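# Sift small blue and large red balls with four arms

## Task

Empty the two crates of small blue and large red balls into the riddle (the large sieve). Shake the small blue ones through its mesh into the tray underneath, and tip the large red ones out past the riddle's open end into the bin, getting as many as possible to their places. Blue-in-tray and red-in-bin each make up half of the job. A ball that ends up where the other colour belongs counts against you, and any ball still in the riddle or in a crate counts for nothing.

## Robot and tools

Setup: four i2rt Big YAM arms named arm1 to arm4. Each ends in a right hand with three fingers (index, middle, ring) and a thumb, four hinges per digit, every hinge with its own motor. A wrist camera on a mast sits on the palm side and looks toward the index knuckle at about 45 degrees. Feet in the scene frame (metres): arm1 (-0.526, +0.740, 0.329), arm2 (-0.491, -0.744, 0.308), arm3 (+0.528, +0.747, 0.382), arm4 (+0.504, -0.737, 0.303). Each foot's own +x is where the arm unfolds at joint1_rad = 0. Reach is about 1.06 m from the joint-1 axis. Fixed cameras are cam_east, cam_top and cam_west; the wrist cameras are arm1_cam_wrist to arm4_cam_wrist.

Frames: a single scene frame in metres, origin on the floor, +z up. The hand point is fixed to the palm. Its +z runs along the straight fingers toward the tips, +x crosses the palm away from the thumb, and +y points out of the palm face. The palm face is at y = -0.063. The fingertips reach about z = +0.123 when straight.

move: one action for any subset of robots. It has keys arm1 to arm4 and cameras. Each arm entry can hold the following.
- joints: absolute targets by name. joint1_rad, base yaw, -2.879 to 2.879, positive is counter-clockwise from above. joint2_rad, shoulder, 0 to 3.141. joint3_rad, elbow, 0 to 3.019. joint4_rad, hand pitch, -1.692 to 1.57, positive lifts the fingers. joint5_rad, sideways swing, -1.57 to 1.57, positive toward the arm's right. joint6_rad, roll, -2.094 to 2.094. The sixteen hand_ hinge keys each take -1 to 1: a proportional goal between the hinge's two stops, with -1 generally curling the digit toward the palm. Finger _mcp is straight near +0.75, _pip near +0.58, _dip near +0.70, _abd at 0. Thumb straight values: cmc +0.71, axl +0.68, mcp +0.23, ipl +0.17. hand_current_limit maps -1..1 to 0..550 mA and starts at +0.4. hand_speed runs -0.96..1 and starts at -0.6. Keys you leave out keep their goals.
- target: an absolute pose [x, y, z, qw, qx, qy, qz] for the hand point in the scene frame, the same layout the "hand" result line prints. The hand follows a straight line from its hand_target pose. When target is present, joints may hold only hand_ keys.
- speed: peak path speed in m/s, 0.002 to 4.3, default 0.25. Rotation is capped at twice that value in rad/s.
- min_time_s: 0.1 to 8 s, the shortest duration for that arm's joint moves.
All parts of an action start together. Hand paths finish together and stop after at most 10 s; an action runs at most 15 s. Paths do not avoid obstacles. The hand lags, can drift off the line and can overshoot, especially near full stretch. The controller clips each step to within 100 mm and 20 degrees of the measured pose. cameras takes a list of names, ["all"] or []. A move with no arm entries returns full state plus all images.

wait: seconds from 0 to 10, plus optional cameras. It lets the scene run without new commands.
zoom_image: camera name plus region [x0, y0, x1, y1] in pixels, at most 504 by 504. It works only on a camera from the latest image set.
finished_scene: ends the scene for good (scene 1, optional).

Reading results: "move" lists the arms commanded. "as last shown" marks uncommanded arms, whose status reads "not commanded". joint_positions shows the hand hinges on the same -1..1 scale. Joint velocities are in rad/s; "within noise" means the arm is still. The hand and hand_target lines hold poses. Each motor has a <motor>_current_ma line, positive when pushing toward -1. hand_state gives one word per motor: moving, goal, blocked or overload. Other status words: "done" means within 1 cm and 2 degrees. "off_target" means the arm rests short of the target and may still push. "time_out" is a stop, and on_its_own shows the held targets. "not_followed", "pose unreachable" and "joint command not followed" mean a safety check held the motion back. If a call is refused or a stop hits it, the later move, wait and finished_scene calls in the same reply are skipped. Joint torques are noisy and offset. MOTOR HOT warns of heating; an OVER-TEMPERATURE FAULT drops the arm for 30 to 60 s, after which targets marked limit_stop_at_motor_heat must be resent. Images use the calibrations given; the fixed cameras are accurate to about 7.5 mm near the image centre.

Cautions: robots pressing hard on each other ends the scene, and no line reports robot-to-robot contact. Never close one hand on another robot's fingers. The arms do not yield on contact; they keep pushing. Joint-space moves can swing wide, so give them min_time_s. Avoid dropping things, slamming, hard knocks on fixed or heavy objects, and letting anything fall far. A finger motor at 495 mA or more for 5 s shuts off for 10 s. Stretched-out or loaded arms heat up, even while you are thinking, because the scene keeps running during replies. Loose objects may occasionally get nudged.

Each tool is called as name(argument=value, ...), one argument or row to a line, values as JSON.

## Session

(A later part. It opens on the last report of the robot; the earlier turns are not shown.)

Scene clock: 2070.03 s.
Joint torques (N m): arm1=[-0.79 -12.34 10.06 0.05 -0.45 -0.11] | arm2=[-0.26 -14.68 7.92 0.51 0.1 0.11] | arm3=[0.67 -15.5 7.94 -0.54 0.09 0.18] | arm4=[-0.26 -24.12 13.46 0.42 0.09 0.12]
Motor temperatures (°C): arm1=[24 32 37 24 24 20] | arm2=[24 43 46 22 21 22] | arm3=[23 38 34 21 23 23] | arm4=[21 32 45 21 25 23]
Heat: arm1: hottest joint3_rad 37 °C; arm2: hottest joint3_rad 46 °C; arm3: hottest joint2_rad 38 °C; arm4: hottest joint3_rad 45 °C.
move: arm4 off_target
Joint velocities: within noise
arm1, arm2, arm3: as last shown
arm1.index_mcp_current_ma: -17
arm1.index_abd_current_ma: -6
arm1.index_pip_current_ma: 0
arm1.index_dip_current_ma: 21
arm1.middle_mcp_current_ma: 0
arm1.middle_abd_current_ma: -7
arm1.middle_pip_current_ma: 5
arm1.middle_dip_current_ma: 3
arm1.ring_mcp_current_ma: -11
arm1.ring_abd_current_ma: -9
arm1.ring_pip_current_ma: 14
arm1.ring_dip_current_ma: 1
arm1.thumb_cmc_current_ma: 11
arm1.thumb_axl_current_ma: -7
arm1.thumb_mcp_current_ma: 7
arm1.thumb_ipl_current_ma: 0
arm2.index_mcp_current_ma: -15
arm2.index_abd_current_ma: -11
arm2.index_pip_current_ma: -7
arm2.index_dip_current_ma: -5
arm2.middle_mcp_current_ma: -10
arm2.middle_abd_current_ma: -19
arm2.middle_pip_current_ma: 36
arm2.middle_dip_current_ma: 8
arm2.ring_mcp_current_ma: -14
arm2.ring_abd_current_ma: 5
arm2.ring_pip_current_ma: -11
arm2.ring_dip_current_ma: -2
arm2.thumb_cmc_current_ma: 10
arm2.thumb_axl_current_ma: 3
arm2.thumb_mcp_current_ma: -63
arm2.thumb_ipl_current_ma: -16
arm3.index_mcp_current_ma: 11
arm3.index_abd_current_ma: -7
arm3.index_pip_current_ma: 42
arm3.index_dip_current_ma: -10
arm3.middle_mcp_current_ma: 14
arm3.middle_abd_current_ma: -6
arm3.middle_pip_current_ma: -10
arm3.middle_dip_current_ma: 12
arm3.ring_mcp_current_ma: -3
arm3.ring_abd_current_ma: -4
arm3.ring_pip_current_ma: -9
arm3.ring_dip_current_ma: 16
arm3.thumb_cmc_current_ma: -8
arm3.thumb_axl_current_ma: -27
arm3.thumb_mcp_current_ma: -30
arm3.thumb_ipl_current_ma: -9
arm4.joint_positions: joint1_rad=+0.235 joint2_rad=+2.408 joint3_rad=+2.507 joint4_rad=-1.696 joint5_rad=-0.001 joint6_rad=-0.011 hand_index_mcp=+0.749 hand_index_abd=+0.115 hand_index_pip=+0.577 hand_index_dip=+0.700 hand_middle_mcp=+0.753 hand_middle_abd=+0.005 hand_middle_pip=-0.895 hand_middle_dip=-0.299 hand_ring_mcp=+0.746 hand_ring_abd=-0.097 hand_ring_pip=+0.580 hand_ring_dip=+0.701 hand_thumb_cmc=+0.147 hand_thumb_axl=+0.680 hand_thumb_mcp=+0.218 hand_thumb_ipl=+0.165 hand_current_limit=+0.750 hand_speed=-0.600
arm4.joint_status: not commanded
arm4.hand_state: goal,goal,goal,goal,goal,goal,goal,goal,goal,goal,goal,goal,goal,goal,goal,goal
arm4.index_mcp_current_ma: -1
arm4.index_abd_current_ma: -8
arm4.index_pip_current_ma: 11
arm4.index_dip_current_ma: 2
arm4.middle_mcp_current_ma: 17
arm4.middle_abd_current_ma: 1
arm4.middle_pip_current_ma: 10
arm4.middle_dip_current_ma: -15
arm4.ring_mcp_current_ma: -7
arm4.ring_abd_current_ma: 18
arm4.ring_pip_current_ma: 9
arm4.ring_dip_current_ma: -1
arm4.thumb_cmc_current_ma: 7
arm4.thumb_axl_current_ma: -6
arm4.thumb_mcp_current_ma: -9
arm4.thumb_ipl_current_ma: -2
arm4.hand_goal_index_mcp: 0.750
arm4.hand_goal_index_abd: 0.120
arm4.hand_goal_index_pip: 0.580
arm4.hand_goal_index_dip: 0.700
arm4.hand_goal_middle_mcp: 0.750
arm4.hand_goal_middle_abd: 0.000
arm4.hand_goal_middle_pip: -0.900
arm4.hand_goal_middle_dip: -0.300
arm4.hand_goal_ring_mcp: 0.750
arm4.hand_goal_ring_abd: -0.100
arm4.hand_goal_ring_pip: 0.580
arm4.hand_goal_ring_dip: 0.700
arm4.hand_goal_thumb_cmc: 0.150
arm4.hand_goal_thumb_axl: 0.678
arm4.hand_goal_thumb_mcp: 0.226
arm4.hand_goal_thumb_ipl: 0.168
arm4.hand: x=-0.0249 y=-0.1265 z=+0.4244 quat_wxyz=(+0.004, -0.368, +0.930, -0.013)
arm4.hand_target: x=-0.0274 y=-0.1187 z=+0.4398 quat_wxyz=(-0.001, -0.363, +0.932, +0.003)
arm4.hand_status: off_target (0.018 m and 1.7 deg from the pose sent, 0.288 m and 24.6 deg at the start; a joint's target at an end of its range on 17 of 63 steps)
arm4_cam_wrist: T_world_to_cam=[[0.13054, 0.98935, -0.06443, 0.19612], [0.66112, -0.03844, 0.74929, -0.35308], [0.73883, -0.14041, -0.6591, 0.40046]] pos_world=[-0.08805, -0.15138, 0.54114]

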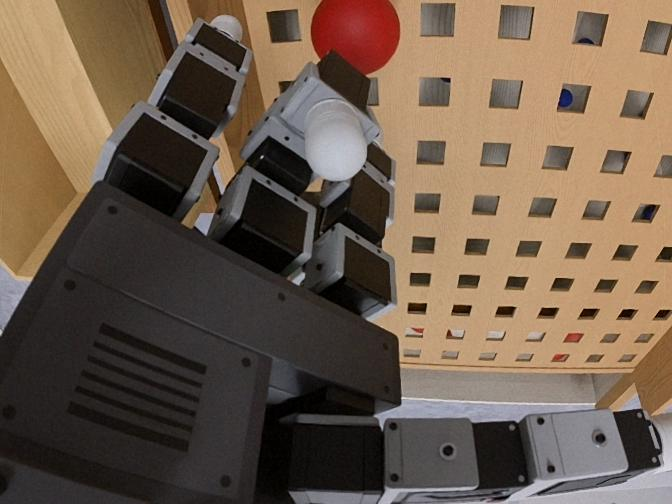

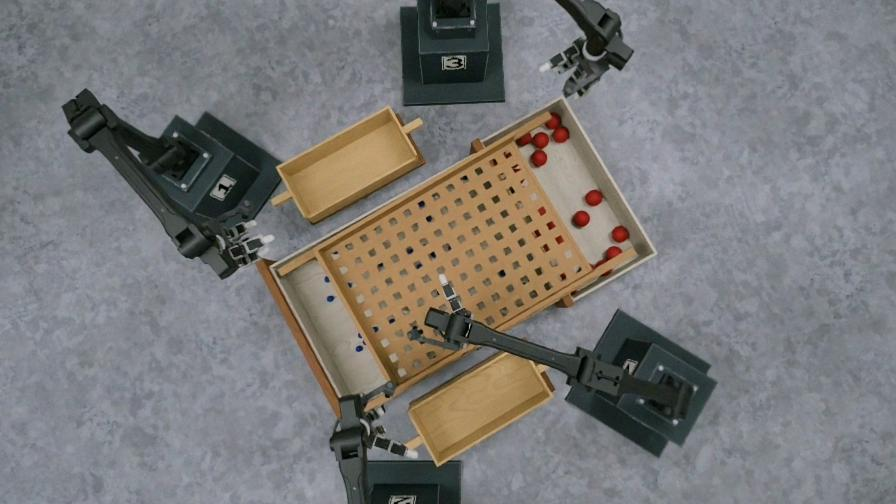

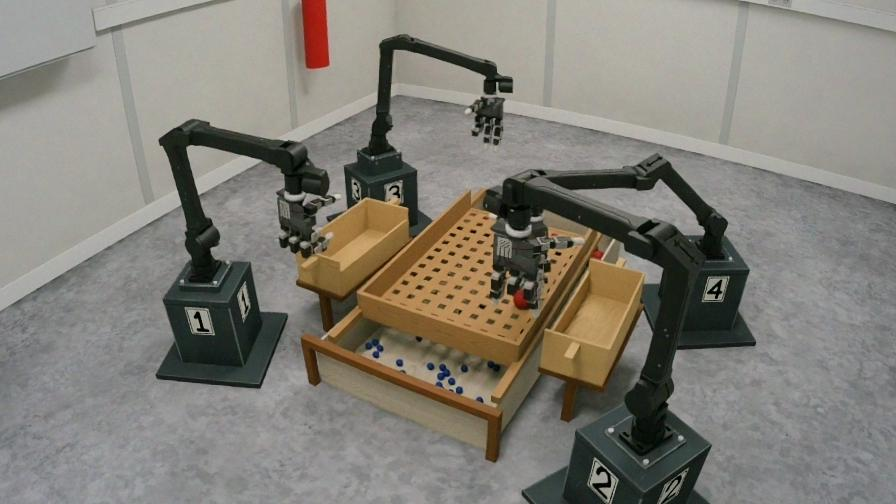

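move(
  arm4={"target": [-0.035, -0.093, 0.418, 0, -0.3624, 0.9320, 0], "speed": 0.15},
  cameras=["arm4_cam_wrist"],
)

zoom_image(
  camera="arm4_cam_wrist",
  region=[170, 0, 470, 225],
)

Scene clock: 2118.87 s.
Joint torques (N m): arm1=[-0.91 -12.28 10.04 0.05 -0.44 -0.11] | arm2=[0.09 -14.62 7.87 0.53 0.09 0.13] | arm3=[0.67 -15.44 7.94 -0.51 0.09 0.19] | arm4=[-1.55 -25.41 13.64 0.47 0.13 -0.02]
Motor temperatures (°C): arm1=[24 32 38 24 24 20] | arm2=[24 39 45 22 21 22] | arm3=[23 39 34 21 23 23] | arm4=[21 33 50 21 25 23]
Heat: arm1: hottest joint3_rad 38 °C; arm2: hottest joint3_rad 45 °C; arm3: hottest joint2_rad 39 °C; arm4: hottest joint3_rad 50 °C.
move: arm4 off_target
Joint velocities: within noise
arm1, arm2, arm3: as last shown
arm1.index_mcp_current_ma: -4
arm1.index_abd_current_ma: 7
arm1.index_pip_current_ma: -8
arm1.index_dip_current_ma: -1
arm1.middle_mcp_current_ma: -1
arm1.middle_pip_current_ma: 4
arm1.middle_dip_current_ma: 5
arm1.ring_mcp_current_ma: -9
arm1.ring_abd_current_ma: -8
arm1.ring_pip_current_ma: 6
arm1.ring_dip_current_ma: -3
arm1.thumb_cmc_current_ma: -11
arm1.thumb_axl_current_ma: -4
arm1.thumb_mcp_current_ma: -1
arm1.thumb_ipl_current_ma: -5
arm2.index_mcp_current_ma: -13
arm2.index_pip_current_ma: -9
arm2.index_dip_current_ma: -6
arm2.middle_mcp_current_ma: -11
arm2.middle_abd_current_ma: -18
arm2.middle_pip_current_ma: 33
arm2.middle_dip_current_ma: 9
arm2.ring_mcp_current_ma: -22
arm2.ring_pip_current_ma: -16
arm2.ring_dip_current_ma: -3
arm2.thumb_cmc_current_ma: 6
arm2.thumb_axl_current_ma: 1
arm2.thumb_mcp_current_ma: -58
arm2.thumb_ipl_current_ma: -13
arm3.index_mcp_current_ma: 8
arm3.index_abd_current_ma: -6
arm3.index_pip_current_ma: 34
arm3.index_dip_current_ma: -5
arm3.middle_mcp_current_ma: 19
arm3.middle_abd_current_ma: -1
arm3.middle_pip_current_ma: -15
arm3.middle_dip_current_ma: 11
arm3.ring_mcp_current_ma: 2
arm3.ring_abd_current_ma: 1
arm3.ring_pip_current_ma: -14
arm3.ring_dip_current_ma: 18
arm3.thumb_cmc_current_ma: -14
arm3.thumb_axl_current_ma: -23
arm3.thumb_mcp_current_ma: -22
arm3.thumb_ipl_current_ma: -7
arm4.joint_positions: joint1_rad=+0.232 joint2_rad=+2.516 joint3_rad=+2.626 joint4_rad=-1.697 joint5_rad=-0.001 joint6_rad=-0.013 hand_index_mcp=+0.749 hand_index_abd=+0.115 hand_index_pip=+0.577 hand_index_dip=+0.700 hand_middle_mcp=+0.753 hand_middle_abd=+0.005 hand_middle_pip=-0.895 hand_middle_dip=-0.299 hand_ring_mcp=+0.747 hand_ring_abd=-0.097 hand_ring_pip=+0.580 hand_ring_dip=+0.701 hand_thumb_cmc=+0.147 hand_thumb_axl=+0.680 hand_thumb_mcp=+0.218 hand_thumb_ipl=+0.165 hand_current_limit=+0.750 hand_speed=-0.600
arm4.joint_status: not commanded
arm4.hand_state: goal,goal,goal,goal,goal,goal,goal,goal,goal,goal,goal,goal,goal,goal,goal,goal
arm4.index_mcp_current_ma: 0
arm4.index_abd_current_ma: 10
arm4.index_pip_current_ma: 8
arm4.index_dip_current_ma: -8
arm4.middle_mcp_current_ma: 12
arm4.middle_abd_current_ma: 2
arm4.middle_pip_current_ma: 11
arm4.middle_dip_current_ma: -7
arm4.ring_mcp_current_ma: -7
arm4.ring_abd_current_ma: 2
arm4.ring_pip_current_ma: 9
arm4.ring_dip_current_ma: 1
arm4.thumb_cmc_current_ma: -6
arm4.thumb_axl_current_ma: -6
arm4.thumb_mcp_current_ma: -9
arm4.thumb_ipl_current_ma: 9
arm4.hand_goal_index_mcp: 0.750
arm4.hand_goal_index_abd: 0.120
arm4.hand_goal_index_pip: 0.580
arm4.hand_goal_index_dip: 0.700
arm4.hand_goal_middle_mcp: 0.750
arm4.hand_goal_middle_abd: 0.000
arm4.hand_goal_middle_pip: -0.900
arm4.hand_goal_middle_dip: -0.300
arm4.hand_goal_ring_mcp: 0.750
arm4.hand_goal_ring_abd: -0.100
arm4.hand_goal_ring_pip: 0.580
arm4.hand_goal_ring_dip: 0.700
arm4.hand_goal_thumb_cmc: 0.150
arm4.hand_goal_thumb_axl: 0.678
arm4.hand_goal_thumb_mcp: 0.226
arm4.hand_goal_thumb_ipl: 0.168
arm4.hand: x=-0.0378 y=-0.1088 z=+0.3931 quat_wxyz=(+0.002, -0.367, +0.930, -0.008)
arm4.hand_target: x=-0.0339 y=-0.0944 z=+0.4177 quat_wxyz=(-0.005, -0.363, +0.932, +0.014)
arm4.hand_status: off_target (0.030 m and 1.1 deg from the pose sent, 0.036 m and 1.6 deg at the start; a joint's target at an end of its range on 34 of 37 steps)
arm4_cam_wrist: T_world_to_cam=[[0.13133, 0.98964, -0.05808, 0.17586], [0.66564, -0.04461, 0.74494, -0.31913], [0.73463, -0.13649, -0.6646, 0.39434]] pos_world=[-0.10037, -0.13445, 0.51002]

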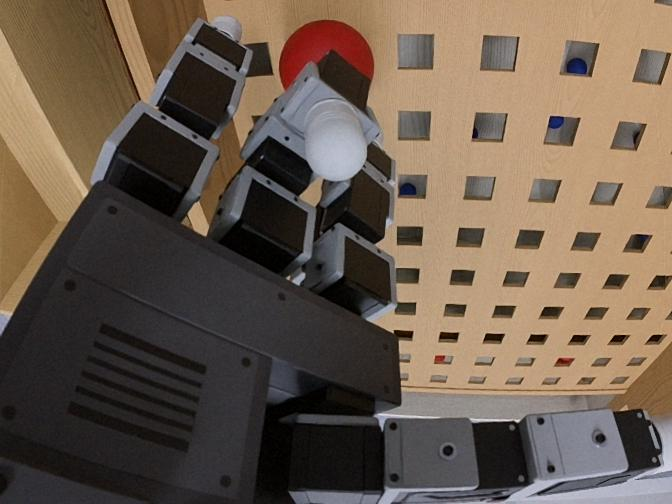

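Scaled by 1.680 from the camera's image (finer frame: 960x720).

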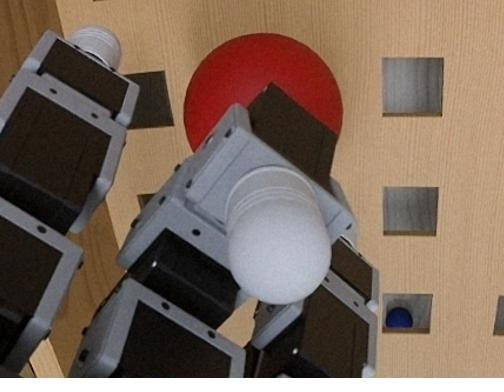

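move(
  arm4={"target": [-0.032, -0.079, 0.402, 0, -0.3624, 0.9320, 0], "speed": 0.1},
  cameras=["arm4_cam_wrist", "cam_west"],
)

zoom_image(
  camera="arm4_cam_wrist",
  region=[170, 0, 470, 225],
)

zoom_image(
  camera="cam_west",
  region=[430, 160, 610, 340],
)

Scene clock: 2131.90 s.
Joint torques (N m): arm1=[-0.67 -12.34 10.04 0.08 -0.44 -0.11] | arm2=[-0.44 -14.39 7.86 0.54 0.08 0.11] | arm3=[0.62 -15.56 7.91 -0.54 0.1 0.19] | arm4=[-1.08 -25.76 13.81 0.38 0.11 -0.07]
Motor temperatures (°C): arm1=[24 32 38 24 24 20] | arm2=[24 39 45 22 21 22] | arm3=[23 39 34 21 23 23] | arm4=[21 34 53 21 25 23]
Heat: arm1: hottest joint3_rad 38 °C; arm2: hottest joint3_rad 45 °C; arm3: hottest joint2_rad 39 °C; arm4: hottest joint3_rad 53 °C.
move: arm4 off_target
Joint velocities: within noise
arm1, arm2, arm3: as last shown
arm1.index_mcp_current_ma: -5
arm1.index_abd_current_ma: -3
arm1.index_pip_current_ma: 0
arm1.index_dip_current_ma: 5
arm1.middle_abd_current_ma: -11
arm1.middle_pip_current_ma: 12
arm1.middle_dip_current_ma: -9
arm1.ring_mcp_current_ma: 5
arm1.ring_abd_current_ma: -10
arm1.ring_pip_current_ma: 16
arm1.ring_dip_current_ma: 0
arm1.thumb_cmc_current_ma: 2
arm1.thumb_axl_current_ma: 3
arm1.thumb_mcp_current_ma: -8
arm1.thumb_ipl_current_ma: 2
arm2.index_abd_current_ma: -6
arm2.index_pip_current_ma: -11
arm2.middle_mcp_current_ma: -3
arm2.middle_abd_current_ma: -17
arm2.middle_pip_current_ma: 36
arm2.middle_dip_current_ma: 19
arm2.ring_mcp_current_ma: -15
arm2.ring_abd_current_ma: 2
arm2.ring_pip_current_ma: -13
arm2.ring_dip_current_ma: -8
arm2.thumb_cmc_current_ma: 4
arm2.thumb_axl_current_ma: 6
arm2.thumb_mcp_current_ma: -59
arm2.thumb_ipl_current_ma: -14
arm3.index_mcp_current_ma: 18
arm3.index_abd_current_ma: -8
arm3.index_pip_current_ma: 31
arm3.index_dip_current_ma: -8
arm3.middle_mcp_current_ma: 10
arm3.middle_abd_current_ma: -7
arm3.middle_pip_current_ma: -8
arm3.middle_dip_current_ma: 8
arm3.ring_mcp_current_ma: -5
arm3.ring_abd_current_ma: -9
arm3.ring_pip_current_ma: -7
arm3.thumb_cmc_current_ma: -8
arm3.thumb_axl_current_ma: -13
arm3.thumb_mcp_current_ma: -24
arm3.thumb_ipl_current_ma: -9
arm4.joint_positions: joint1_rad=+0.214 joint2_rad=+2.559 joint3_rad=+2.681 joint4_rad=-1.697 joint5_rad=-0.001 joint6_rad=-0.027 hand_index_mcp=+0.749 hand_index_abd=+0.115 hand_index_pip=+0.577 hand_index_dip=+0.700 hand_middle_mcp=+0.753 hand_middle_abd=+0.005 hand_middle_pip=-0.895 hand_middle_dip=-0.299 hand_ring_mcp=+0.747 hand_ring_abd=-0.097 hand_ring_pip=+0.580 hand_ring_dip=+0.701 hand_thumb_cmc=+0.147 hand_thumb_axl=+0.680 hand_thumb_mcp=+0.218 hand_thumb_ipl=+0.165 hand_current_limit=+0.750 hand_speed=-0.600
arm4.joint_status: not commanded
arm4.hand_state: goal,goal,goal,goal,goal,goal,goal,goal,goal,goal,goal,goal,goal,goal,goal,goal
arm4.index_mcp_current_ma: -5
arm4.index_abd_current_ma: -7
arm4.index_pip_current_ma: 10
arm4.index_dip_current_ma: 4
arm4.middle_mcp_current_ma: 11
arm4.middle_abd_current_ma: -9
arm4.middle_pip_current_ma: 13
arm4.middle_dip_current_ma: 1
arm4.ring_mcp_current_ma: -9
arm4.ring_abd_current_ma: -6
arm4.ring_pip_current_ma: 0
arm4.ring_dip_current_ma: 15
arm4.thumb_cmc_current_ma: 8
arm4.thumb_axl_current_ma: -5
arm4.thumb_mcp_current_ma: 3
arm4.thumb_ipl_current_ma: 2
arm4.hand_goal_index_mcp: 0.750
arm4.hand_goal_index_abd: 0.120
arm4.hand_goal_index_pip: 0.580
arm4.hand_goal_index_dip: 0.700
arm4.hand_goal_middle_mcp: 0.750
arm4.hand_goal_middle_abd: 0.000
arm4.hand_goal_middle_pip: -0.900
arm4.hand_goal_middle_dip: -0.300
arm4.hand_goal_ring_mcp: 0.750
arm4.hand_goal_ring_abd: -0.100
arm4.hand_goal_ring_pip: 0.580
arm4.hand_goal_ring_dip: 0.700
arm4.hand_goal_thumb_cmc: 0.150
arm4.hand_goal_thumb_axl: 0.678
arm4.hand_goal_thumb_mcp: 0.226
arm4.hand_goal_thumb_ipl: 0.168
arm4.hand: x=-0.0336 y=-0.0927 z=+0.3831 quat_wxyz=(+0.000, -0.365, +0.931, -0.003)
arm4.hand_target: x=-0.0311 y=-0.0803 z=+0.4019 quat_wxyz=(-0.005, -0.363, +0.932, +0.016)
arm4.hand_status: off_target (0.023 m and 0.5 deg from the pose sent, 0.031 m and 1.1 deg at the start; a joint's target at an end of its range on 32 of 34 steps)
arm4_cam_wrist: T_world_to_cam=[[0.13468, 0.9896, -0.05047, 0.156], [0.67103, -0.05361, 0.73949, -0.31235], [0.7291, -0.13347, -0.67127, 0.38949]] pos_world=[-0.0954, -0.11913, 0.50031]

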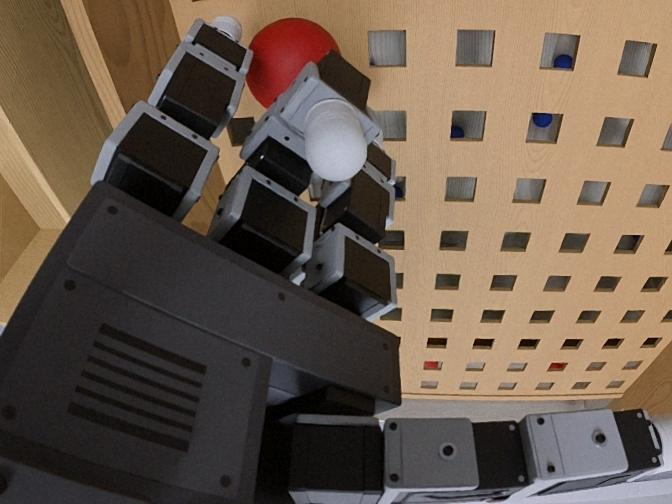

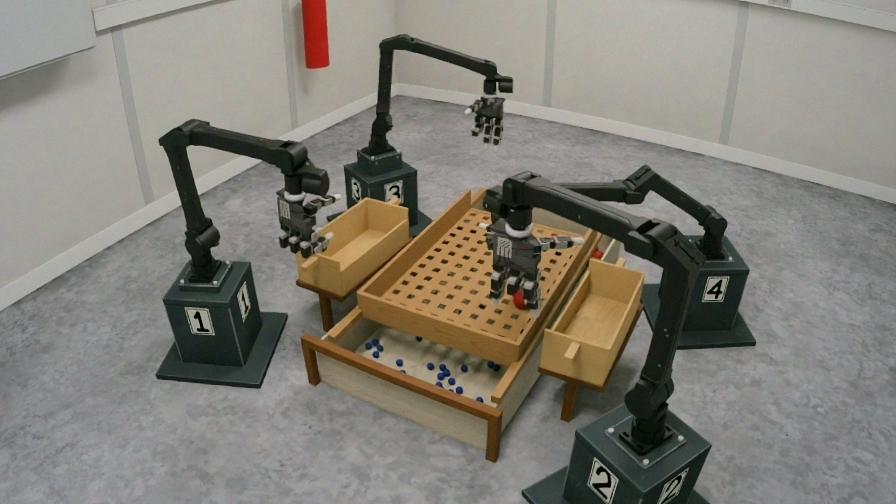

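Scaled by 1.680 from the camera's image (finer frame: 960x720).

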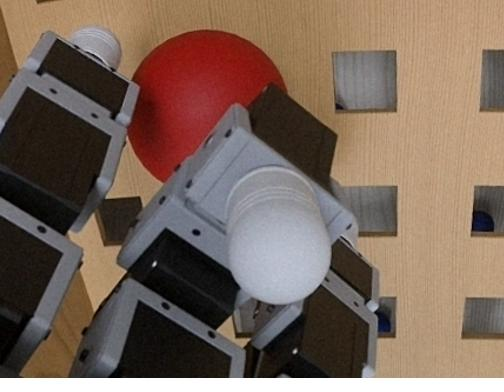

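Scaled by 2.800.

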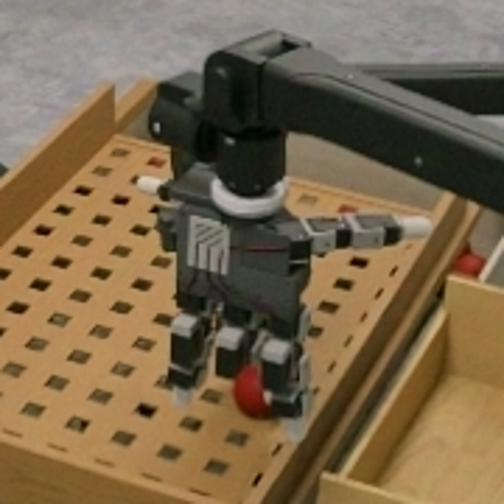

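move(
  arm4={"target": [-0.035, -0.087, 0.383, 0, -0.3624, 0.9320, 0], "speed": 0.1},
  cameras=["arm4_cam_wrist", "cam_west"],
)

zoom_image(
  camera="arm4_cam_wrist",
  region=[170, 0, 470, 225],
)

Scene clock: 2137.27 s.
Joint torques (N m): arm1=[-0.67 -12.28 10.04 0.08 -0.45 -0.11] | arm2=[0.03 -14.68 7.86 0.54 0.08 0.11] | arm3=[0.62 -15.62 7.92 -0.53 0.09 0.19] | arm4=[0.09 -25.76 12.64 0.49 0 0.12]
Motor temperatures (°C): arm1=[24 32 38 24 24 20] | arm2=[24 39 45 22 21 22] | arm3=[23 39 34 21 23 23] | arm4=[21 36 52 21 25 23]
Heat: arm1: hottest joint3_rad 38 °C; arm2: hottest joint3_rad 45 °C; arm3: hottest joint2_rad 39 °C; arm4: hottest joint3_rad 52 °C.
move: arm4 off_target
Joint velocities: within noise
arm1, arm2: as last shown
arm1.index_mcp_current_ma: 0
arm1.index_abd_current_ma: 4
arm1.index_pip_current_ma: 2
arm1.index_dip_current_ma: 6
arm1.middle_mcp_current_ma: -11
arm1.middle_abd_current_ma: 6
arm1.middle_pip_current_ma: 0
arm1.middle_dip_current_ma: -7
arm1.ring_mcp_current_ma: -16
arm1.ring_abd_current_ma: -8
arm1.ring_pip_current_ma: -2
arm1.ring_dip_current_ma: 5
arm1.thumb_cmc_current_ma: 3
arm1.thumb_axl_current_ma: -11
arm1.thumb_mcp_current_ma: -10
arm1.thumb_ipl_current_ma: -4
arm2.index_mcp_current_ma: -20
arm2.index_abd_current_ma: -7
arm2.index_pip_current_ma: -13
arm2.index_dip_current_ma: -2
arm2.middle_mcp_current_ma: -5
arm2.middle_abd_current_ma: -19
arm2.middle_pip_current_ma: 34
arm2.middle_dip_current_ma: 18
arm2.ring_mcp_current_ma: -16
arm2.ring_abd_current_ma: 8
arm2.ring_pip_current_ma: -7
arm2.ring_dip_current_ma: -3
arm2.thumb_cmc_current_ma: 5
arm2.thumb_mcp_current_ma: -61
arm2.thumb_ipl_current_ma: -16
arm3.joint_positions: joint1_rad=+0.920 joint2_rad=+1.673 joint3_rad=+1.380 joint4_rad=-1.252 joint5_rad=-0.005 joint6_rad=+2.019 hand_index_mcp=+0.795 hand_index_abd=-0.005 hand_index_pip=-0.959 hand_index_dip=+0.298 hand_middle_mcp=+0.785 hand_middle_abd=-0.013 hand_middle_pip=+0.297 hand_middle_dip=+0.671 hand_ring_mcp=+0.783 hand_ring_abd=+0.001 hand_ring_pip=+0.297 hand_ring_dip=+0.663 hand_thumb_cmc=-0.509 hand_thumb_axl=+0.665 hand_thumb_mcp=+0.198 hand_thumb_ipl=+0.156 hand_current_limit=+0.750 hand_speed=-0.600
arm3.joint_status: not commanded
arm3.hand_state: goal,goal,blocked,goal,goal,goal,goal,blocked,goal,goal,goal,goal,goal,goal,blocked,goal
arm3.index_mcp_current_ma: 12
arm3.index_abd_current_ma: -6
arm3.index_pip_current_ma: 37
arm3.index_dip_current_ma: -6
arm3.middle_mcp_current_ma: 13
arm3.middle_abd_current_ma: -1
arm3.middle_pip_current_ma: -12
arm3.middle_dip_current_ma: 12
arm3.ring_mcp_current_ma: -2
arm3.ring_abd_current_ma: -6
arm3.ring_pip_current_ma: -10
arm3.ring_dip_current_ma: 19
arm3.thumb_cmc_current_ma: -2
arm3.thumb_axl_current_ma: -21
arm3.thumb_mcp_current_ma: -26
arm3.thumb_ipl_current_ma: -7
arm3.hand_goal_index_mcp: 0.780
arm3.hand_goal_index_abd: 0.000
arm3.hand_goal_index_pip: -1.000
arm3.hand_goal_index_dip: 0.300
arm3.hand_goal_middle_mcp: 0.780
arm3.hand_goal_middle_abd: 0.000
arm3.hand_goal_middle_pip: 0.300
arm3.hand_goal_middle_dip: 0.650
arm3.hand_goal_ring_mcp: 0.780
arm3.hand_goal_ring_abd: 0.000
arm3.hand_goal_ring_pip: 0.300
arm3.hand_goal_ring_dip: 0.650
arm3.hand_goal_thumb_cmc: -0.500
arm3.hand_goal_thumb_axl: 0.678
arm3.hand_goal_thumb_mcp: 0.226
arm3.hand_goal_thumb_ipl: 0.168
arm3.hand: x=+0.6615 y=+0.3207 z=+0.5262 quat_wxyz=(+0.005, +0.708, -0.706, +0.016)
arm3.hand_target: x=+0.6601 y=+0.3298 z=+0.5203 quat_wxyz=(+0.000, +0.707, -0.707, +0.000)
arm3.hand_status: not commanded
arm4.joint_positions: joint1_rad=+0.214 joint2_rad=+2.572 joint3_rad=+2.681 joint4_rad=-1.697 joint5_rad=+0.000 joint6_rad=-0.028 hand_index_mcp=+0.749 hand_index_abd=+0.115 hand_index_pip=+0.577 hand_index_dip=+0.700 hand_middle_mcp=+0.753 hand_middle_abd=+0.005 hand_middle_pip=-0.895 hand_middle_dip=-0.299 hand_ring_mcp=+0.747 hand_ring_abd=-0.097 hand_ring_pip=+0.580 hand_ring_dip=+0.701 hand_thumb_cmc=+0.147 hand_thumb_axl=+0.680 hand_thumb_mcp=+0.218 hand_thumb_ipl=+0.165 hand_current_limit=+0.750 hand_speed=-0.600
arm4.joint_status: not commanded
arm4.hand_state: goal,goal,goal,goal,goal,goal,goal,goal,goal,goal,goal,goal,goal,goal,goal,goal
arm4.index_mcp_current_ma: -5
arm4.index_abd_current_ma: -5
arm4.index_pip_current_ma: 9
arm4.index_dip_current_ma: 4
arm4.middle_mcp_current_ma: 13
arm4.middle_abd_current_ma: 4
arm4.middle_pip_current_ma: 1
arm4.middle_dip_current_ma: -10
arm4.ring_mcp_current_ma: -2
arm4.ring_abd_current_ma: -10
arm4.ring_pip_current_ma: 3
arm4.ring_dip_current_ma: -4
arm4.thumb_cmc_current_ma: -9
arm4.thumb_axl_current_ma: -4
arm4.thumb_mcp_current_ma: 3
arm4.thumb_ipl_current_ma: -6
arm4.hand_goal_index_mcp: 0.750
arm4.hand_goal_index_abd: 0.120
arm4.hand_goal_index_pip: 0.580
arm4.hand_goal_index_dip: 0.700
arm4.hand_goal_middle_mcp: 0.750
arm4.hand_goal_middle_abd: 0.000
arm4.hand_goal_middle_pip: -0.900
arm4.hand_goal_middle_dip: -0.300
arm4.hand_goal_ring_mcp: 0.750
arm4.hand_goal_ring_abd: -0.100
arm4.hand_goal_ring_pip: 0.580
arm4.hand_goal_ring_dip: 0.700
arm4.hand_goal_thumb_cmc: 0.150
arm4.hand_goal_thumb_axl: 0.678
arm4.hand_goal_thumb_mcp: 0.226
arm4.hand_goal_thumb_ipl: 0.168
arm4.hand: x=-0.0331 y=-0.0933 z=+0.3725 quat_wxyz=(+0.003, -0.365, +0.931, -0.009)
arm4.hand_target: x=-0.0347 y=-0.0875 z=+0.3829 quat_wxyz=(-0.001, -0.363, +0.932, +0.002)
arm4.hand_status: off_target (0.012 m and 1.1 deg from the pose sent, 0.006 m and 0.5 deg at the start; a joint's target at an end of its range on 25 of 32 steps)
arm4_cam_wrist: T_world_to_cam=[[0.13478, 0.98914, -0.05863, 0.15899], [0.66448, -0.04633, 0.74587, -0.30684], [0.73505, -0.13949, -0.66351, 0.37866]] pos_world=[-0.09587, -0.11866, 0.48943]

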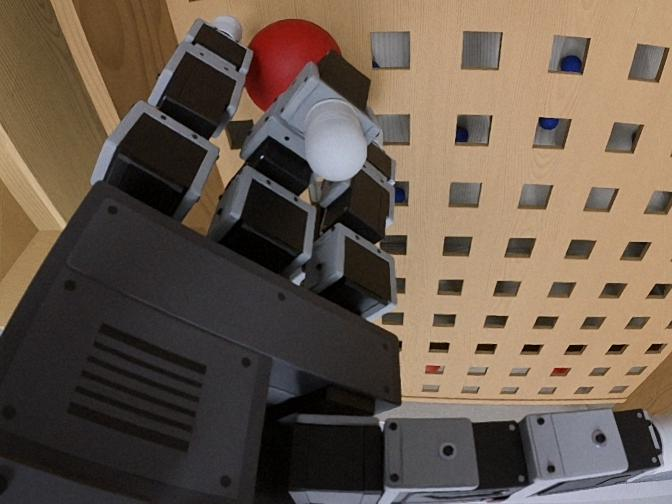

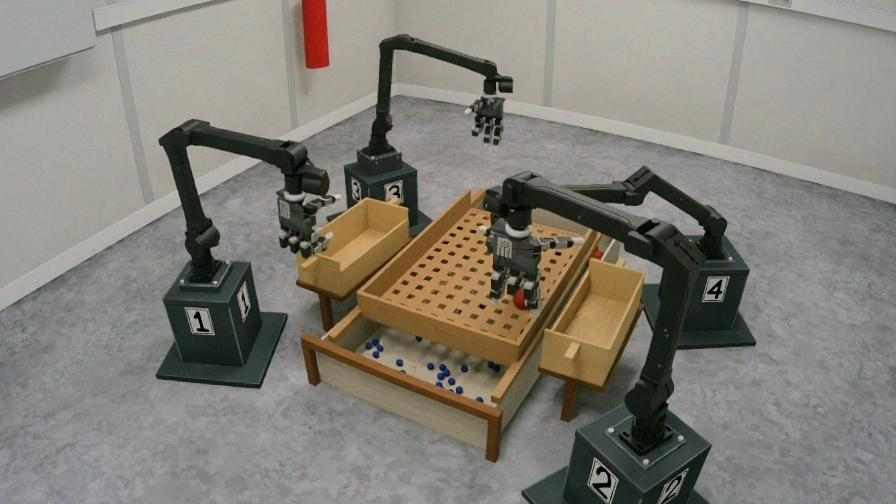

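Scaled by 1.680 from the camera's image (finer frame: 960x720).

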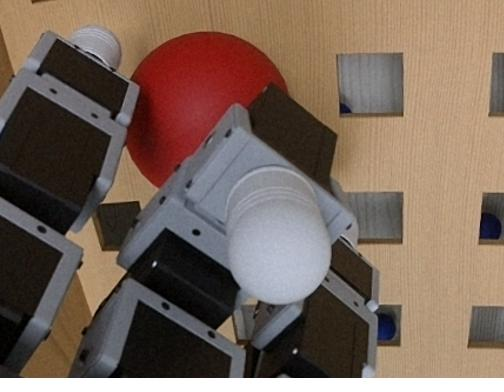

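move(
  arm4={"target": [-0.040, -0.094, 0.366, 0, -0.3624, 0.9320, 0], "speed": 0.1},
  cameras=["arm4_cam_wrist"],
)

zoom_image(
  camera="arm4_cam_wrist",
  region=[170, 0, 470, 225],
)

Scene clock: 2143.63 s.
Joint torques (N m): arm1=[-0.85 -12.28 10.06 0.08 -0.44 -0.11] | arm2=[-0.26 -14.62 7.88 0.51 0.08 0.11] | arm3=[0.62 -15.5 7.91 -0.54 0.1 0.18] | arm4=[0.38 -26.93 9.66 1.07 0.08 0.15]
Motor temperatures (°C): arm1=[24 32 38 24 24 20] | arm2=[24 38 45 22 21 22] | arm3=[23 39 34 21 23 23] | arm4=[21 36 52 21 25 23]
Heat: arm1: hottest joint3_rad 38 °C; arm2: hottest joint3_rad 45 °C; arm3: hottest joint2_rad 39 °C; arm4: hottest joint3_rad 52 °C.
move: arm4 off_target
Joint velocities: within noise
arm1.joint_positions: joint1_rad=-0.269 joint2_rad=+1.463 joint3_rad=+1.356 joint4_rad=-1.486 joint5_rad=+0.009 joint6_rad=-1.364 hand_index_mcp=+0.711 hand_index_abd=+0.015 hand_index_pip=-0.787 hand_index_dip=+0.666 hand_middle_mcp=+0.701 hand_middle_abd=+0.006 hand_middle_pip=-0.783 hand_middle_dip=+0.664 hand_ring_mcp=+0.701 hand_ring_abd=+0.020 hand_ring_pip=-0.793 hand_ring_dip=+0.665 hand_thumb_cmc=-0.569 hand_thumb_axl=+0.682 hand_thumb_mcp=+0.167 hand_thumb_ipl=+0.090 hand_current_limit=+0.750 hand_speed=-0.600
arm1.joint_status: not commanded
arm1.hand_state: goal,goal,blocked,goal,goal,goal,blocked,goal,goal,blocked,blocked,goal,goal,goal,blocked,goal
arm1.index_mcp_current_ma: -4
arm1.index_abd_current_ma: 4
arm1.index_pip_current_ma: 3
arm1.index_dip_current_ma: 16
arm1.middle_mcp_current_ma: -6
arm1.middle_abd_current_ma: -4
arm1.middle_pip_current_ma: 10
arm1.middle_dip_current_ma: -8
arm1.ring_mcp_current_ma: -2
arm1.ring_abd_current_ma: -5
arm1.ring_pip_current_ma: -5
arm1.ring_dip_current_ma: 10
arm1.thumb_cmc_current_ma: 15
arm1.thumb_axl_current_ma: -1
arm1.thumb_mcp_current_ma: 4
arm1.thumb_ipl_current_ma: -1
arm1.hand_goal_index_mcp: 0.700
arm1.hand_goal_index_abd: 0.000
arm1.hand_goal_index_pip: -0.820
arm1.hand_goal_index_dip: 0.650
arm1.hand_goal_middle_mcp: 0.700
arm1.hand_goal_middle_abd: 0.000
arm1.hand_goal_middle_pip: -0.820
arm1.hand_goal_middle_dip: 0.650
arm1.hand_goal_ring_mcp: 0.700
arm1.hand_goal_ring_abd: 0.000
arm1.hand_goal_ring_pip: -0.820
arm1.hand_goal_ring_dip: 0.650
arm1.hand_goal_thumb_cmc: -0.570
arm1.hand_goal_thumb_axl: 0.678
arm1.hand_goal_thumb_mcp: 0.200
arm1.hand_goal_thumb_ipl: 0.100
arm1.hand: x=-0.3606 y=+0.3021 z=+0.5543 quat_wxyz=(-0.010, +0.710, +0.704, +0.004)
arm1.hand_target: x=-0.3600 y=+0.3000 z=+0.5601 quat_wxyz=(+0.000, +0.707, +0.707, +0.000)
arm1.hand_status: not commanded
arm2, arm3: as last shown
arm2.index_mcp_current_ma: -22
arm2.index_abd_current_ma: -8
arm2.index_pip_current_ma: -6
arm2.index_dip_current_ma: 3
arm2.middle_abd_current_ma: -20
arm2.middle_pip_current_ma: 40
arm2.middle_dip_current_ma: 15
arm2.ring_mcp_current_ma: -20
arm2.ring_abd_current_ma: 3
arm2.ring_pip_current_ma: -5
arm2.ring_dip_current_ma: -4
arm2.thumb_cmc_current_ma: 6
arm2.thumb_axl_current_ma: 4
arm2.thumb_mcp_current_ma: -60
arm2.thumb_ipl_current_ma: -17
arm3.index_mcp_current_ma: 11
arm3.index_abd_current_ma: -2
arm3.index_pip_current_ma: 36
arm3.index_dip_current_ma: -12
arm3.middle_mcp_current_ma: 16
arm3.middle_abd_current_ma: -4
arm3.middle_pip_current_ma: -9
arm3.middle_dip_current_ma: 16
arm3.ring_mcp_current_ma: -1
arm3.ring_abd_current_ma: -10
arm3.ring_pip_current_ma: -4
arm3.ring_dip_current_ma: 17
arm3.thumb_cmc_current_ma: -5
arm3.thumb_axl_current_ma: -15
arm3.thumb_mcp_current_ma: -25
arm3.thumb_ipl_current_ma: -6
arm4.joint_positions: joint1_rad=+0.214 joint2_rad=+2.572 joint3_rad=+2.636 joint4_rad=-1.657 joint5_rad=-0.001 joint6_rad=-0.021 hand_index_mcp=+0.749 hand_index_abd=+0.115 hand_index_pip=+0.577 hand_index_dip=+0.700 hand_middle_mcp=+0.753 hand_middle_abd=+0.005 hand_middle_pip=-0.895 hand_middle_dip=-0.299 hand_ring_mcp=+0.747 hand_ring_abd=-0.105 hand_ring_pip=+0.580 hand_ring_dip=+0.698 hand_thumb_cmc=+0.147 hand_thumb_axl=+0.680 hand_thumb_mcp=+0.218 hand_thumb_ipl=+0.165 hand_current_limit=+0.750 hand_speed=-0.600
arm4.joint_status: not commanded
arm4.hand_state: goal,goal,goal,goal,goal,goal,goal,goal,goal,goal,goal,goal,goal,goal,goal,goal
arm4.index_mcp_current_ma: -4
arm4.index_abd_current_ma: 4
arm4.index_pip_current_ma: 11
arm4.index_dip_current_ma: -4
arm4.middle_mcp_current_ma: 4
arm4.middle_abd_current_ma: -12
arm4.middle_pip_current_ma: 8
arm4.middle_dip_current_ma: -2
arm4.ring_mcp_current_ma: -9
arm4.ring_abd_current_ma: 3
arm4.ring_pip_current_ma: 12
arm4.ring_dip_current_ma: -6
arm4.thumb_cmc_current_ma: -2
arm4.thumb_axl_current_ma: -17
arm4.thumb_mcp_current_ma: -10
arm4.thumb_ipl_current_ma: -1
arm4.hand_goal_index_mcp: 0.750
arm4.hand_goal_index_abd: 0.120
arm4.hand_goal_index_pip: 0.580
arm4.hand_goal_index_dip: 0.700
arm4.hand_goal_middle_mcp: 0.750
arm4.hand_goal_middle_abd: 0.000
arm4.hand_goal_middle_pip: -0.900
arm4.hand_goal_middle_dip: -0.300
arm4.hand_goal_ring_mcp: 0.750
arm4.hand_goal_ring_abd: -0.100
arm4.hand_goal_ring_pip: 0.580
arm4.hand_goal_ring_dip: 0.700
arm4.hand_goal_thumb_cmc: 0.150
arm4.hand_goal_thumb_axl: 0.678
arm4.hand_goal_thumb_mcp: 0.226
arm4.hand_goal_thumb_ipl: 0.168
arm4.hand: x=-0.0329 y=-0.0928 z=+0.3552 quat_wxyz=(+0.003, -0.362, +0.932, -0.011)
arm4.hand_target: x=-0.0400 y=-0.0942 z=+0.3660 quat_wxyz=(+0.000, -0.362, +0.932, +0.000)
arm4.hand_status: off_target (0.013 m and 1.3 deg from the pose sent, 0.010 m and 1.1 deg at the start)
arm4_cam_wrist: T_world_to_cam=[[0.1421, 0.9879, -0.06209, 0.15884], [0.66223, -0.04826, 0.74775, -0.29487], [0.7357, -0.14738, -0.66107, 0.36544]] pos_world=[-0.09616, -0.11729, 0.47193]

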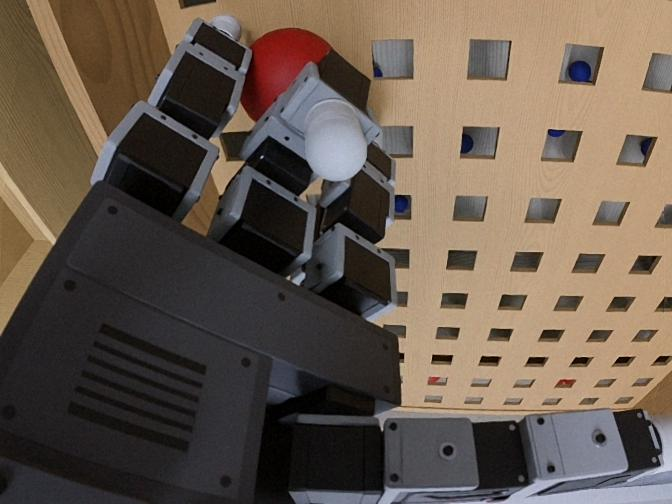

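Scaled by 1.680 from the camera's image (finer frame: 960x720).

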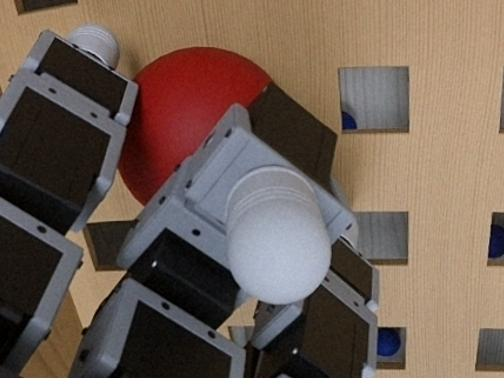

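move(
  arm4={"target": [-0.034, -0.109, 0.368, 0, -0.3624, 0.9320, 0], "speed": 0.1},
  cameras=["arm4_cam_wrist"],
)

zoom_image(
  camera="arm4_cam_wrist",
  region=[170, 0, 470, 225],
)

Scene clock: 2150.07 s.
Joint torques (N m): arm1=[-0.79 -12.4 10.07 0.05 -0.45 -0.12] | arm2=[-0.03 -14.68 7.79 0.55 0.08 0.12] | arm3=[0.56 -15.44 7.92 -0.54 0.09 0.19] | arm4=[1.32 -27.63 9.48 1.06 0.03 0.14]
Motor temperatures (°C): arm1=[24 32 38 24 24 20] | arm2=[24 38 45 22 21 22] | arm3=[23 39 34 21 23 23] | arm4=[21 36 51 21 25 23]
Heat: arm1: hottest joint3_rad 38 °C; arm2: hottest joint3_rad 45 °C; arm3: hottest joint2_rad 39 °C; arm4: hottest joint3_rad 51 °C.
move: arm4 off_target
Joint velocities: within noise
arm1, arm2, arm3: as last shown
arm1.index_mcp_current_ma: -18
arm1.index_abd_current_ma: 2
arm1.index_pip_current_ma: -9
arm1.index_dip_current_ma: -10
arm1.middle_mcp_current_ma: 5
arm1.middle_abd_current_ma: -3
arm1.middle_pip_current_ma: -3
arm1.middle_dip_current_ma: 4
arm1.ring_mcp_current_ma: -5
arm1.ring_abd_current_ma: -18
arm1.ring_pip_current_ma: 3
arm1.ring_dip_current_ma: 1
arm1.thumb_cmc_current_ma: 11
arm1.thumb_axl_current_ma: -13
arm1.thumb_mcp_current_ma: -5
arm1.thumb_ipl_current_ma: -3
arm2.index_mcp_current_ma: -20
arm2.index_abd_current_ma: -9
arm2.index_pip_current_ma: -10
arm2.index_dip_current_ma: 4
arm2.middle_mcp_current_ma: -3
arm2.middle_abd_current_ma: -17
arm2.middle_pip_current_ma: 32
arm2.middle_dip_current_ma: 11
arm2.ring_abd_current_ma: 4
arm2.ring_pip_current_ma: -11
arm2.ring_dip_current_ma: -8
arm2.thumb_cmc_current_ma: -4
arm2.thumb_axl_current_ma: 3
arm2.thumb_mcp_current_ma: -58
arm2.thumb_ipl_current_ma: -11
arm3.index_mcp_current_ma: 13
arm3.index_abd_current_ma: -7
arm3.index_pip_current_ma: 32
arm3.index_dip_current_ma: -6
arm3.middle_mcp_current_ma: 17
arm3.middle_abd_current_ma: -2
arm3.middle_pip_current_ma: -4
arm3.middle_dip_current_ma: 9
arm3.ring_mcp_current_ma: 2
arm3.ring_abd_current_ma: -5
arm3.ring_pip_current_ma: -8
arm3.thumb_cmc_current_ma: -7
arm3.thumb_axl_current_ma: -17
arm3.thumb_mcp_current_ma: -23
arm3.thumb_ipl_current_ma: -12
arm4.joint_positions: joint1_rad=+0.216 joint2_rad=+2.487 joint3_rad=+2.458 joint4_rad=-1.573 joint5_rad=+0.000 joint6_rad=-0.013 hand_index_mcp=+0.741 hand_index_abd=+0.114 hand_index_pip=+0.576 hand_index_dip=+0.697 hand_middle_mcp=+0.753 hand_middle_abd=+0.005 hand_middle_pip=-0.895 hand_middle_dip=-0.299 hand_ring_mcp=+0.747 hand_ring_abd=-0.097 hand_ring_pip=+0.580 hand_ring_dip=+0.698 hand_thumb_cmc=+0.147 hand_thumb_axl=+0.680 hand_thumb_mcp=+0.218 hand_thumb_ipl=+0.165 hand_current_limit=+0.750 hand_speed=-0.600
arm4.joint_status: not commanded
arm4.hand_state: goal,goal,goal,goal,goal,goal,goal,goal,goal,goal,goal,goal,goal,goal,goal,goal
arm4.index_mcp_current_ma: -5
arm4.index_abd_current_ma: -5
arm4.index_pip_current_ma: -5
arm4.index_dip_current_ma: -4
arm4.middle_mcp_current_ma: 18
arm4.middle_abd_current_ma: -4
arm4.middle_pip_current_ma: 14
arm4.middle_dip_current_ma: -9
arm4.ring_mcp_current_ma: -3
arm4.ring_abd_current_ma: -1
arm4.ring_pip_current_ma: 13
arm4.ring_dip_current_ma: 7
arm4.thumb_cmc_current_ma: -5
arm4.thumb_axl_current_ma: -4
arm4.thumb_mcp_current_ma: -17
arm4.thumb_ipl_current_ma: -6
arm4.hand_goal_index_mcp: 0.750
arm4.hand_goal_index_abd: 0.120
arm4.hand_goal_index_pip: 0.580
arm4.hand_goal_index_dip: 0.700
arm4.hand_goal_middle_mcp: 0.750
arm4.hand_goal_middle_abd: 0.000
arm4.hand_goal_middle_pip: -0.900
arm4.hand_goal_middle_dip: -0.300
arm4.hand_goal_ring_mcp: 0.750
arm4.hand_goal_ring_abd: -0.100
arm4.hand_goal_ring_pip: 0.580
arm4.hand_goal_ring_dip: 0.700
arm4.hand_goal_thumb_cmc: 0.150
arm4.hand_goal_thumb_axl: 0.678
arm4.hand_goal_thumb_mcp: 0.226
arm4.hand_goal_thumb_ipl: 0.168
arm4.hand: x=-0.0234 y=-0.1053 z=+0.3482 quat_wxyz=(+0.005, -0.360, +0.933, -0.015)
arm4.hand_target: x=-0.0338 y=-0.1091 z=+0.3680 quat_wxyz=(+0.000, -0.362, +0.932, +0.000)
arm4.hand_status: off_target (0.023 m and 1.9 deg from the pose sent, 0.021 m and 1.3 deg at the start)
arm4_cam_wrist: T_world_to_cam=[[0.14739, 0.98677, -0.06753, 0.17122], [0.65675, -0.04658, 0.75267, -0.29816], [0.73956, -0.15529, -0.65493, 0.34915]] pos_world=[-0.08764, -0.12863, 0.46465]

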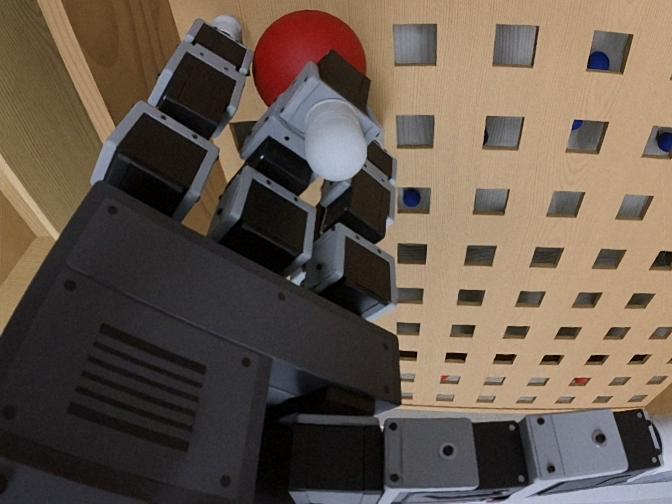

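Scaled by 1.680 from the camera's image (finer frame: 960x720).

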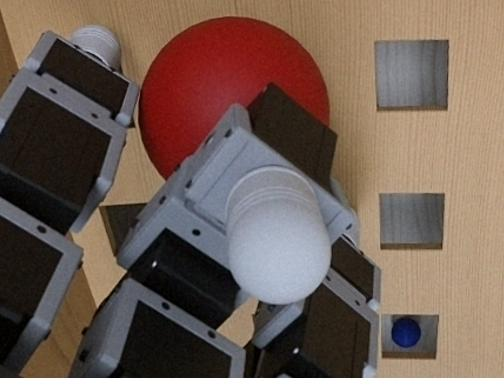

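move(
  arm2={"target": [-0.40, -0.33, 0.56, 0, 0.7071, 0.7071, 0], "speed": 0.3},
  cameras=["cam_east", "cam_west", "arm4_cam_wrist"],
)

zoom_image(
  camera="cam_east",
  region=[360, 190, 520, 300],
)

zoom_image(
  camera="cam_west",
  region=[430, 180, 610, 340],
)

Scene clock: 2173.27 s.
Joint torques (N m): arm1=[-0.79 -12.28 10.06 0.09 -0.45 -0.11] | arm2=[0.21 -14.92 8.06 0.83 0.12 0.13] | arm3=[0.67 -15.56 7.92 -0.54 0.09 0.19] | arm4=[1.32 -27.58 9.58 0.92 0.05 0.12]
Motor temperatures (°C): arm1=[24 32 38 24 24 20] | arm2=[24 38 44 22 21 22] | arm3=[23 39 34 21 23 23] | arm4=[21 37 50 21 25 23]
Heat: arm1: hottest joint3_rad 38 °C; arm2: hottest joint3_rad 44 °C; arm3: hottest joint2_rad 39 °C; arm4: hottest joint3_rad 50 °C.
move: arm2 done
Joint velocities: within noise
arm1, arm3, arm4: as last shown
arm1.index_mcp_current_ma: 0
arm1.index_abd_current_ma: 4
arm1.index_pip_current_ma: -19
arm1.index_dip_current_ma: 14
arm1.middle_mcp_current_ma: -1
arm1.middle_abd_current_ma: -7
arm1.middle_pip_current_ma: -7
arm1.middle_dip_current_ma: 2
arm1.ring_mcp_current_ma: -6
arm1.ring_abd_current_ma: -1
arm1.ring_pip_current_ma: 14
arm1.ring_dip_current_ma: 9
arm1.thumb_cmc_current_ma: 0
arm1.thumb_axl_current_ma: -3
arm1.thumb_mcp_current_ma: -6
arm1.thumb_ipl_current_ma: -11
arm2.joint_positions: joint1_rad=+0.506 joint2_rad=+1.491 joint3_rad=+1.442 joint4_rad=-1.547 joint5_rad=-0.003 joint6_rad=+1.545 hand_index_mcp=+0.740 hand_index_abd=+0.151 hand_index_pip=+0.577 hand_index_dip=+0.691 hand_middle_mcp=+0.749 hand_middle_abd=-0.012 hand_middle_pip=-0.881 hand_middle_dip=-0.295 hand_ring_mcp=+0.741 hand_ring_abd=-0.129 hand_ring_pip=+0.571 hand_ring_dip=+0.694 hand_thumb_cmc=+0.147 hand_thumb_axl=+0.674 hand_thumb_mcp=+0.198 hand_thumb_ipl=+0.160 hand_current_limit=+0.750 hand_speed=-0.600
arm2.joint_status: not commanded
arm2.hand_state: goal,goal,goal,goal,goal,goal,goal,goal,goal,goal,goal,goal,goal,goal,blocked,goal
arm2.index_mcp_current_ma: -20
arm2.index_abd_current_ma: -11
arm2.index_pip_current_ma: -3
arm2.index_dip_current_ma: -6
arm2.middle_mcp_current_ma: -3
arm2.middle_abd_current_ma: -19
arm2.middle_pip_current_ma: 35
arm2.middle_dip_current_ma: 16
arm2.ring_mcp_current_ma: -16
arm2.ring_abd_current_ma: 5
arm2.ring_pip_current_ma: -13
arm2.ring_dip_current_ma: -1
arm2.thumb_cmc_current_ma: 1
arm2.thumb_axl_current_ma: 9
arm2.thumb_mcp_current_ma: -58
arm2.thumb_ipl_current_ma: -21
arm2.hand_goal_index_mcp: 0.750
arm2.hand_goal_index_abd: 0.160
arm2.hand_goal_index_pip: 0.580
arm2.hand_goal_index_dip: 0.700
arm2.hand_goal_middle_mcp: 0.750
arm2.hand_goal_middle_abd: 0.000
arm2.hand_goal_middle_pip: -0.900
arm2.hand_goal_middle_dip: -0.300
arm2.hand_goal_ring_mcp: 0.750
arm2.hand_goal_ring_abd: -0.140
arm2.hand_goal_ring_pip: 0.580
arm2.hand_goal_ring_dip: 0.700
arm2.hand_goal_thumb_cmc: 0.150
arm2.hand_goal_thumb_axl: 0.678
arm2.hand_goal_thumb_mcp: 0.226
arm2.hand_goal_thumb_ipl: 0.168
arm2.hand: x=-0.4026 y=-0.3302 z=+0.5545 quat_wxyz=(+0.008, +0.701, +0.713, -0.011)
arm2.hand_target: x=-0.4001 y=-0.3300 z=+0.5599 quat_wxyz=(+0.000, +0.707, +0.707, +0.000)
arm2.hand_status: done (0.006 m and 1.9 deg from the pose sent, 0.146 m and 1.2 deg at the start)
arm3.index_mcp_current_ma: 8
arm3.index_abd_current_ma: -3
arm3.index_pip_current_ma: 38
arm3.index_dip_current_ma: -7
arm3.middle_mcp_current_ma: 14
arm3.middle_abd_current_ma: 1
arm3.middle_pip_current_ma: -10
arm3.middle_dip_current_ma: 10
arm3.ring_mcp_current_ma: 1
arm3.ring_abd_current_ma: -8
arm3.ring_pip_current_ma: -6
arm3.ring_dip_current_ma: 16
arm3.thumb_cmc_current_ma: -9
arm3.thumb_axl_current_ma: -23
arm3.thumb_mcp_current_ma: -27
arm3.thumb_ipl_current_ma: -9
arm4.index_mcp_current_ma: -24
arm4.index_abd_current_ma: -10
arm4.index_pip_current_ma: 0
arm4.index_dip_current_ma: -7
arm4.middle_mcp_current_ma: 8
arm4.middle_abd_current_ma: -6
arm4.middle_pip_current_ma: -8
arm4.middle_dip_current_ma: 5
arm4.ring_mcp_current_ma: -10
arm4.ring_abd_current_ma: 1
arm4.ring_pip_current_ma: 12
arm4.ring_dip_current_ma: 3
arm4.thumb_cmc_current_ma: 7
arm4.thumb_axl_current_ma: -13
arm4.thumb_mcp_current_ma: 10
arm4.thumb_ipl_current_ma: -2
pictures: arm4_cam_wrist, cam_east, cam_west
arm4_cam_wrist: T_world_to_cam=[[0.14739, 0.98677, -0.06753, 0.17122], [0.65675, -0.04658, 0.75267, -0.29816], [0.73956, -0.15529, -0.65493, 0.34915]] pos_world=[-0.08764, -0.12863, 0.46465]

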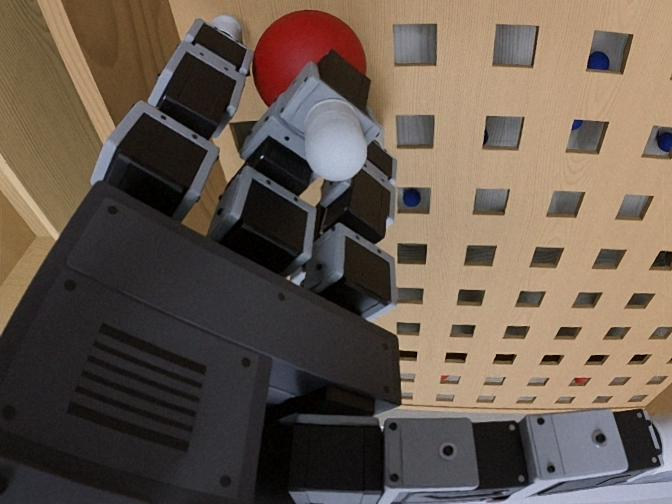

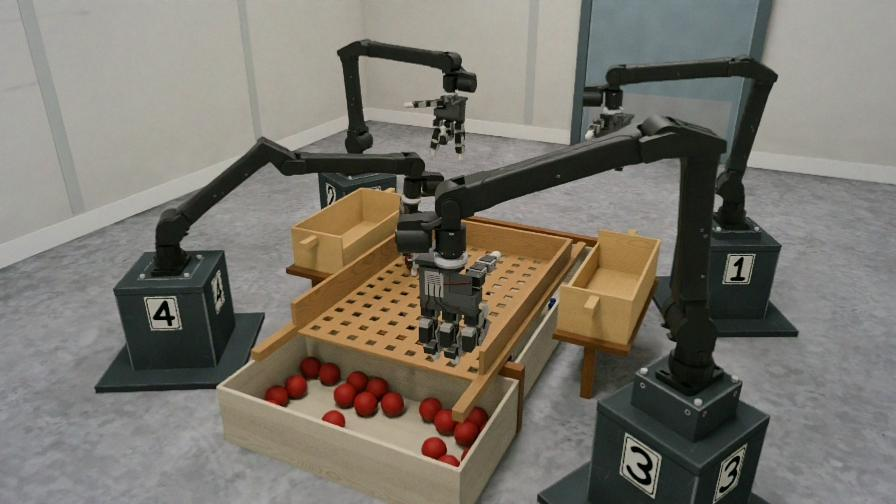

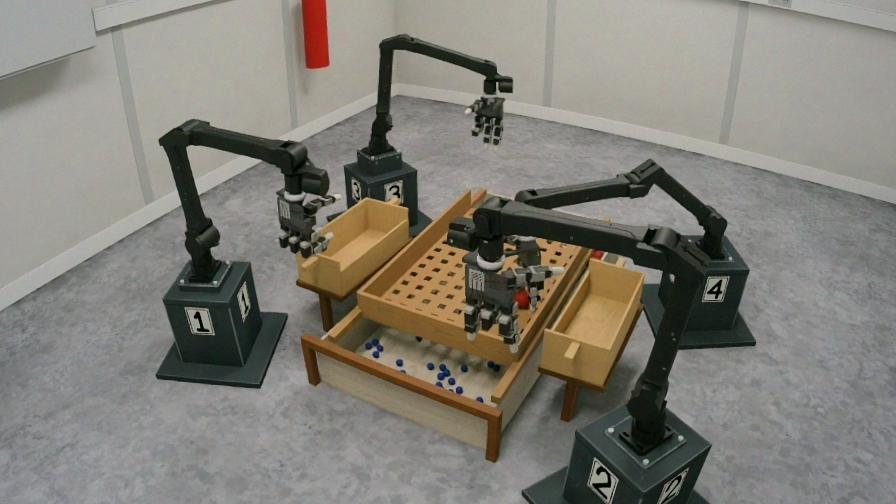

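Scaled by 3.150.

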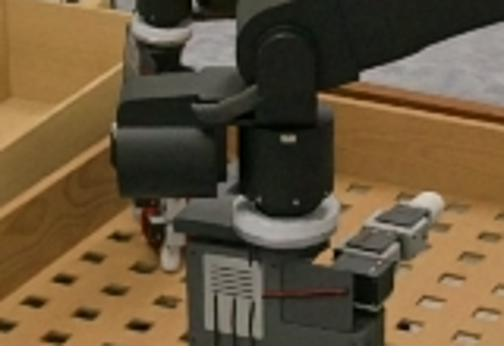

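Scaled by 2.800.

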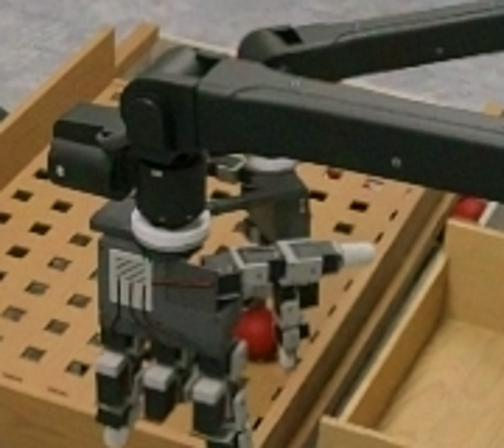

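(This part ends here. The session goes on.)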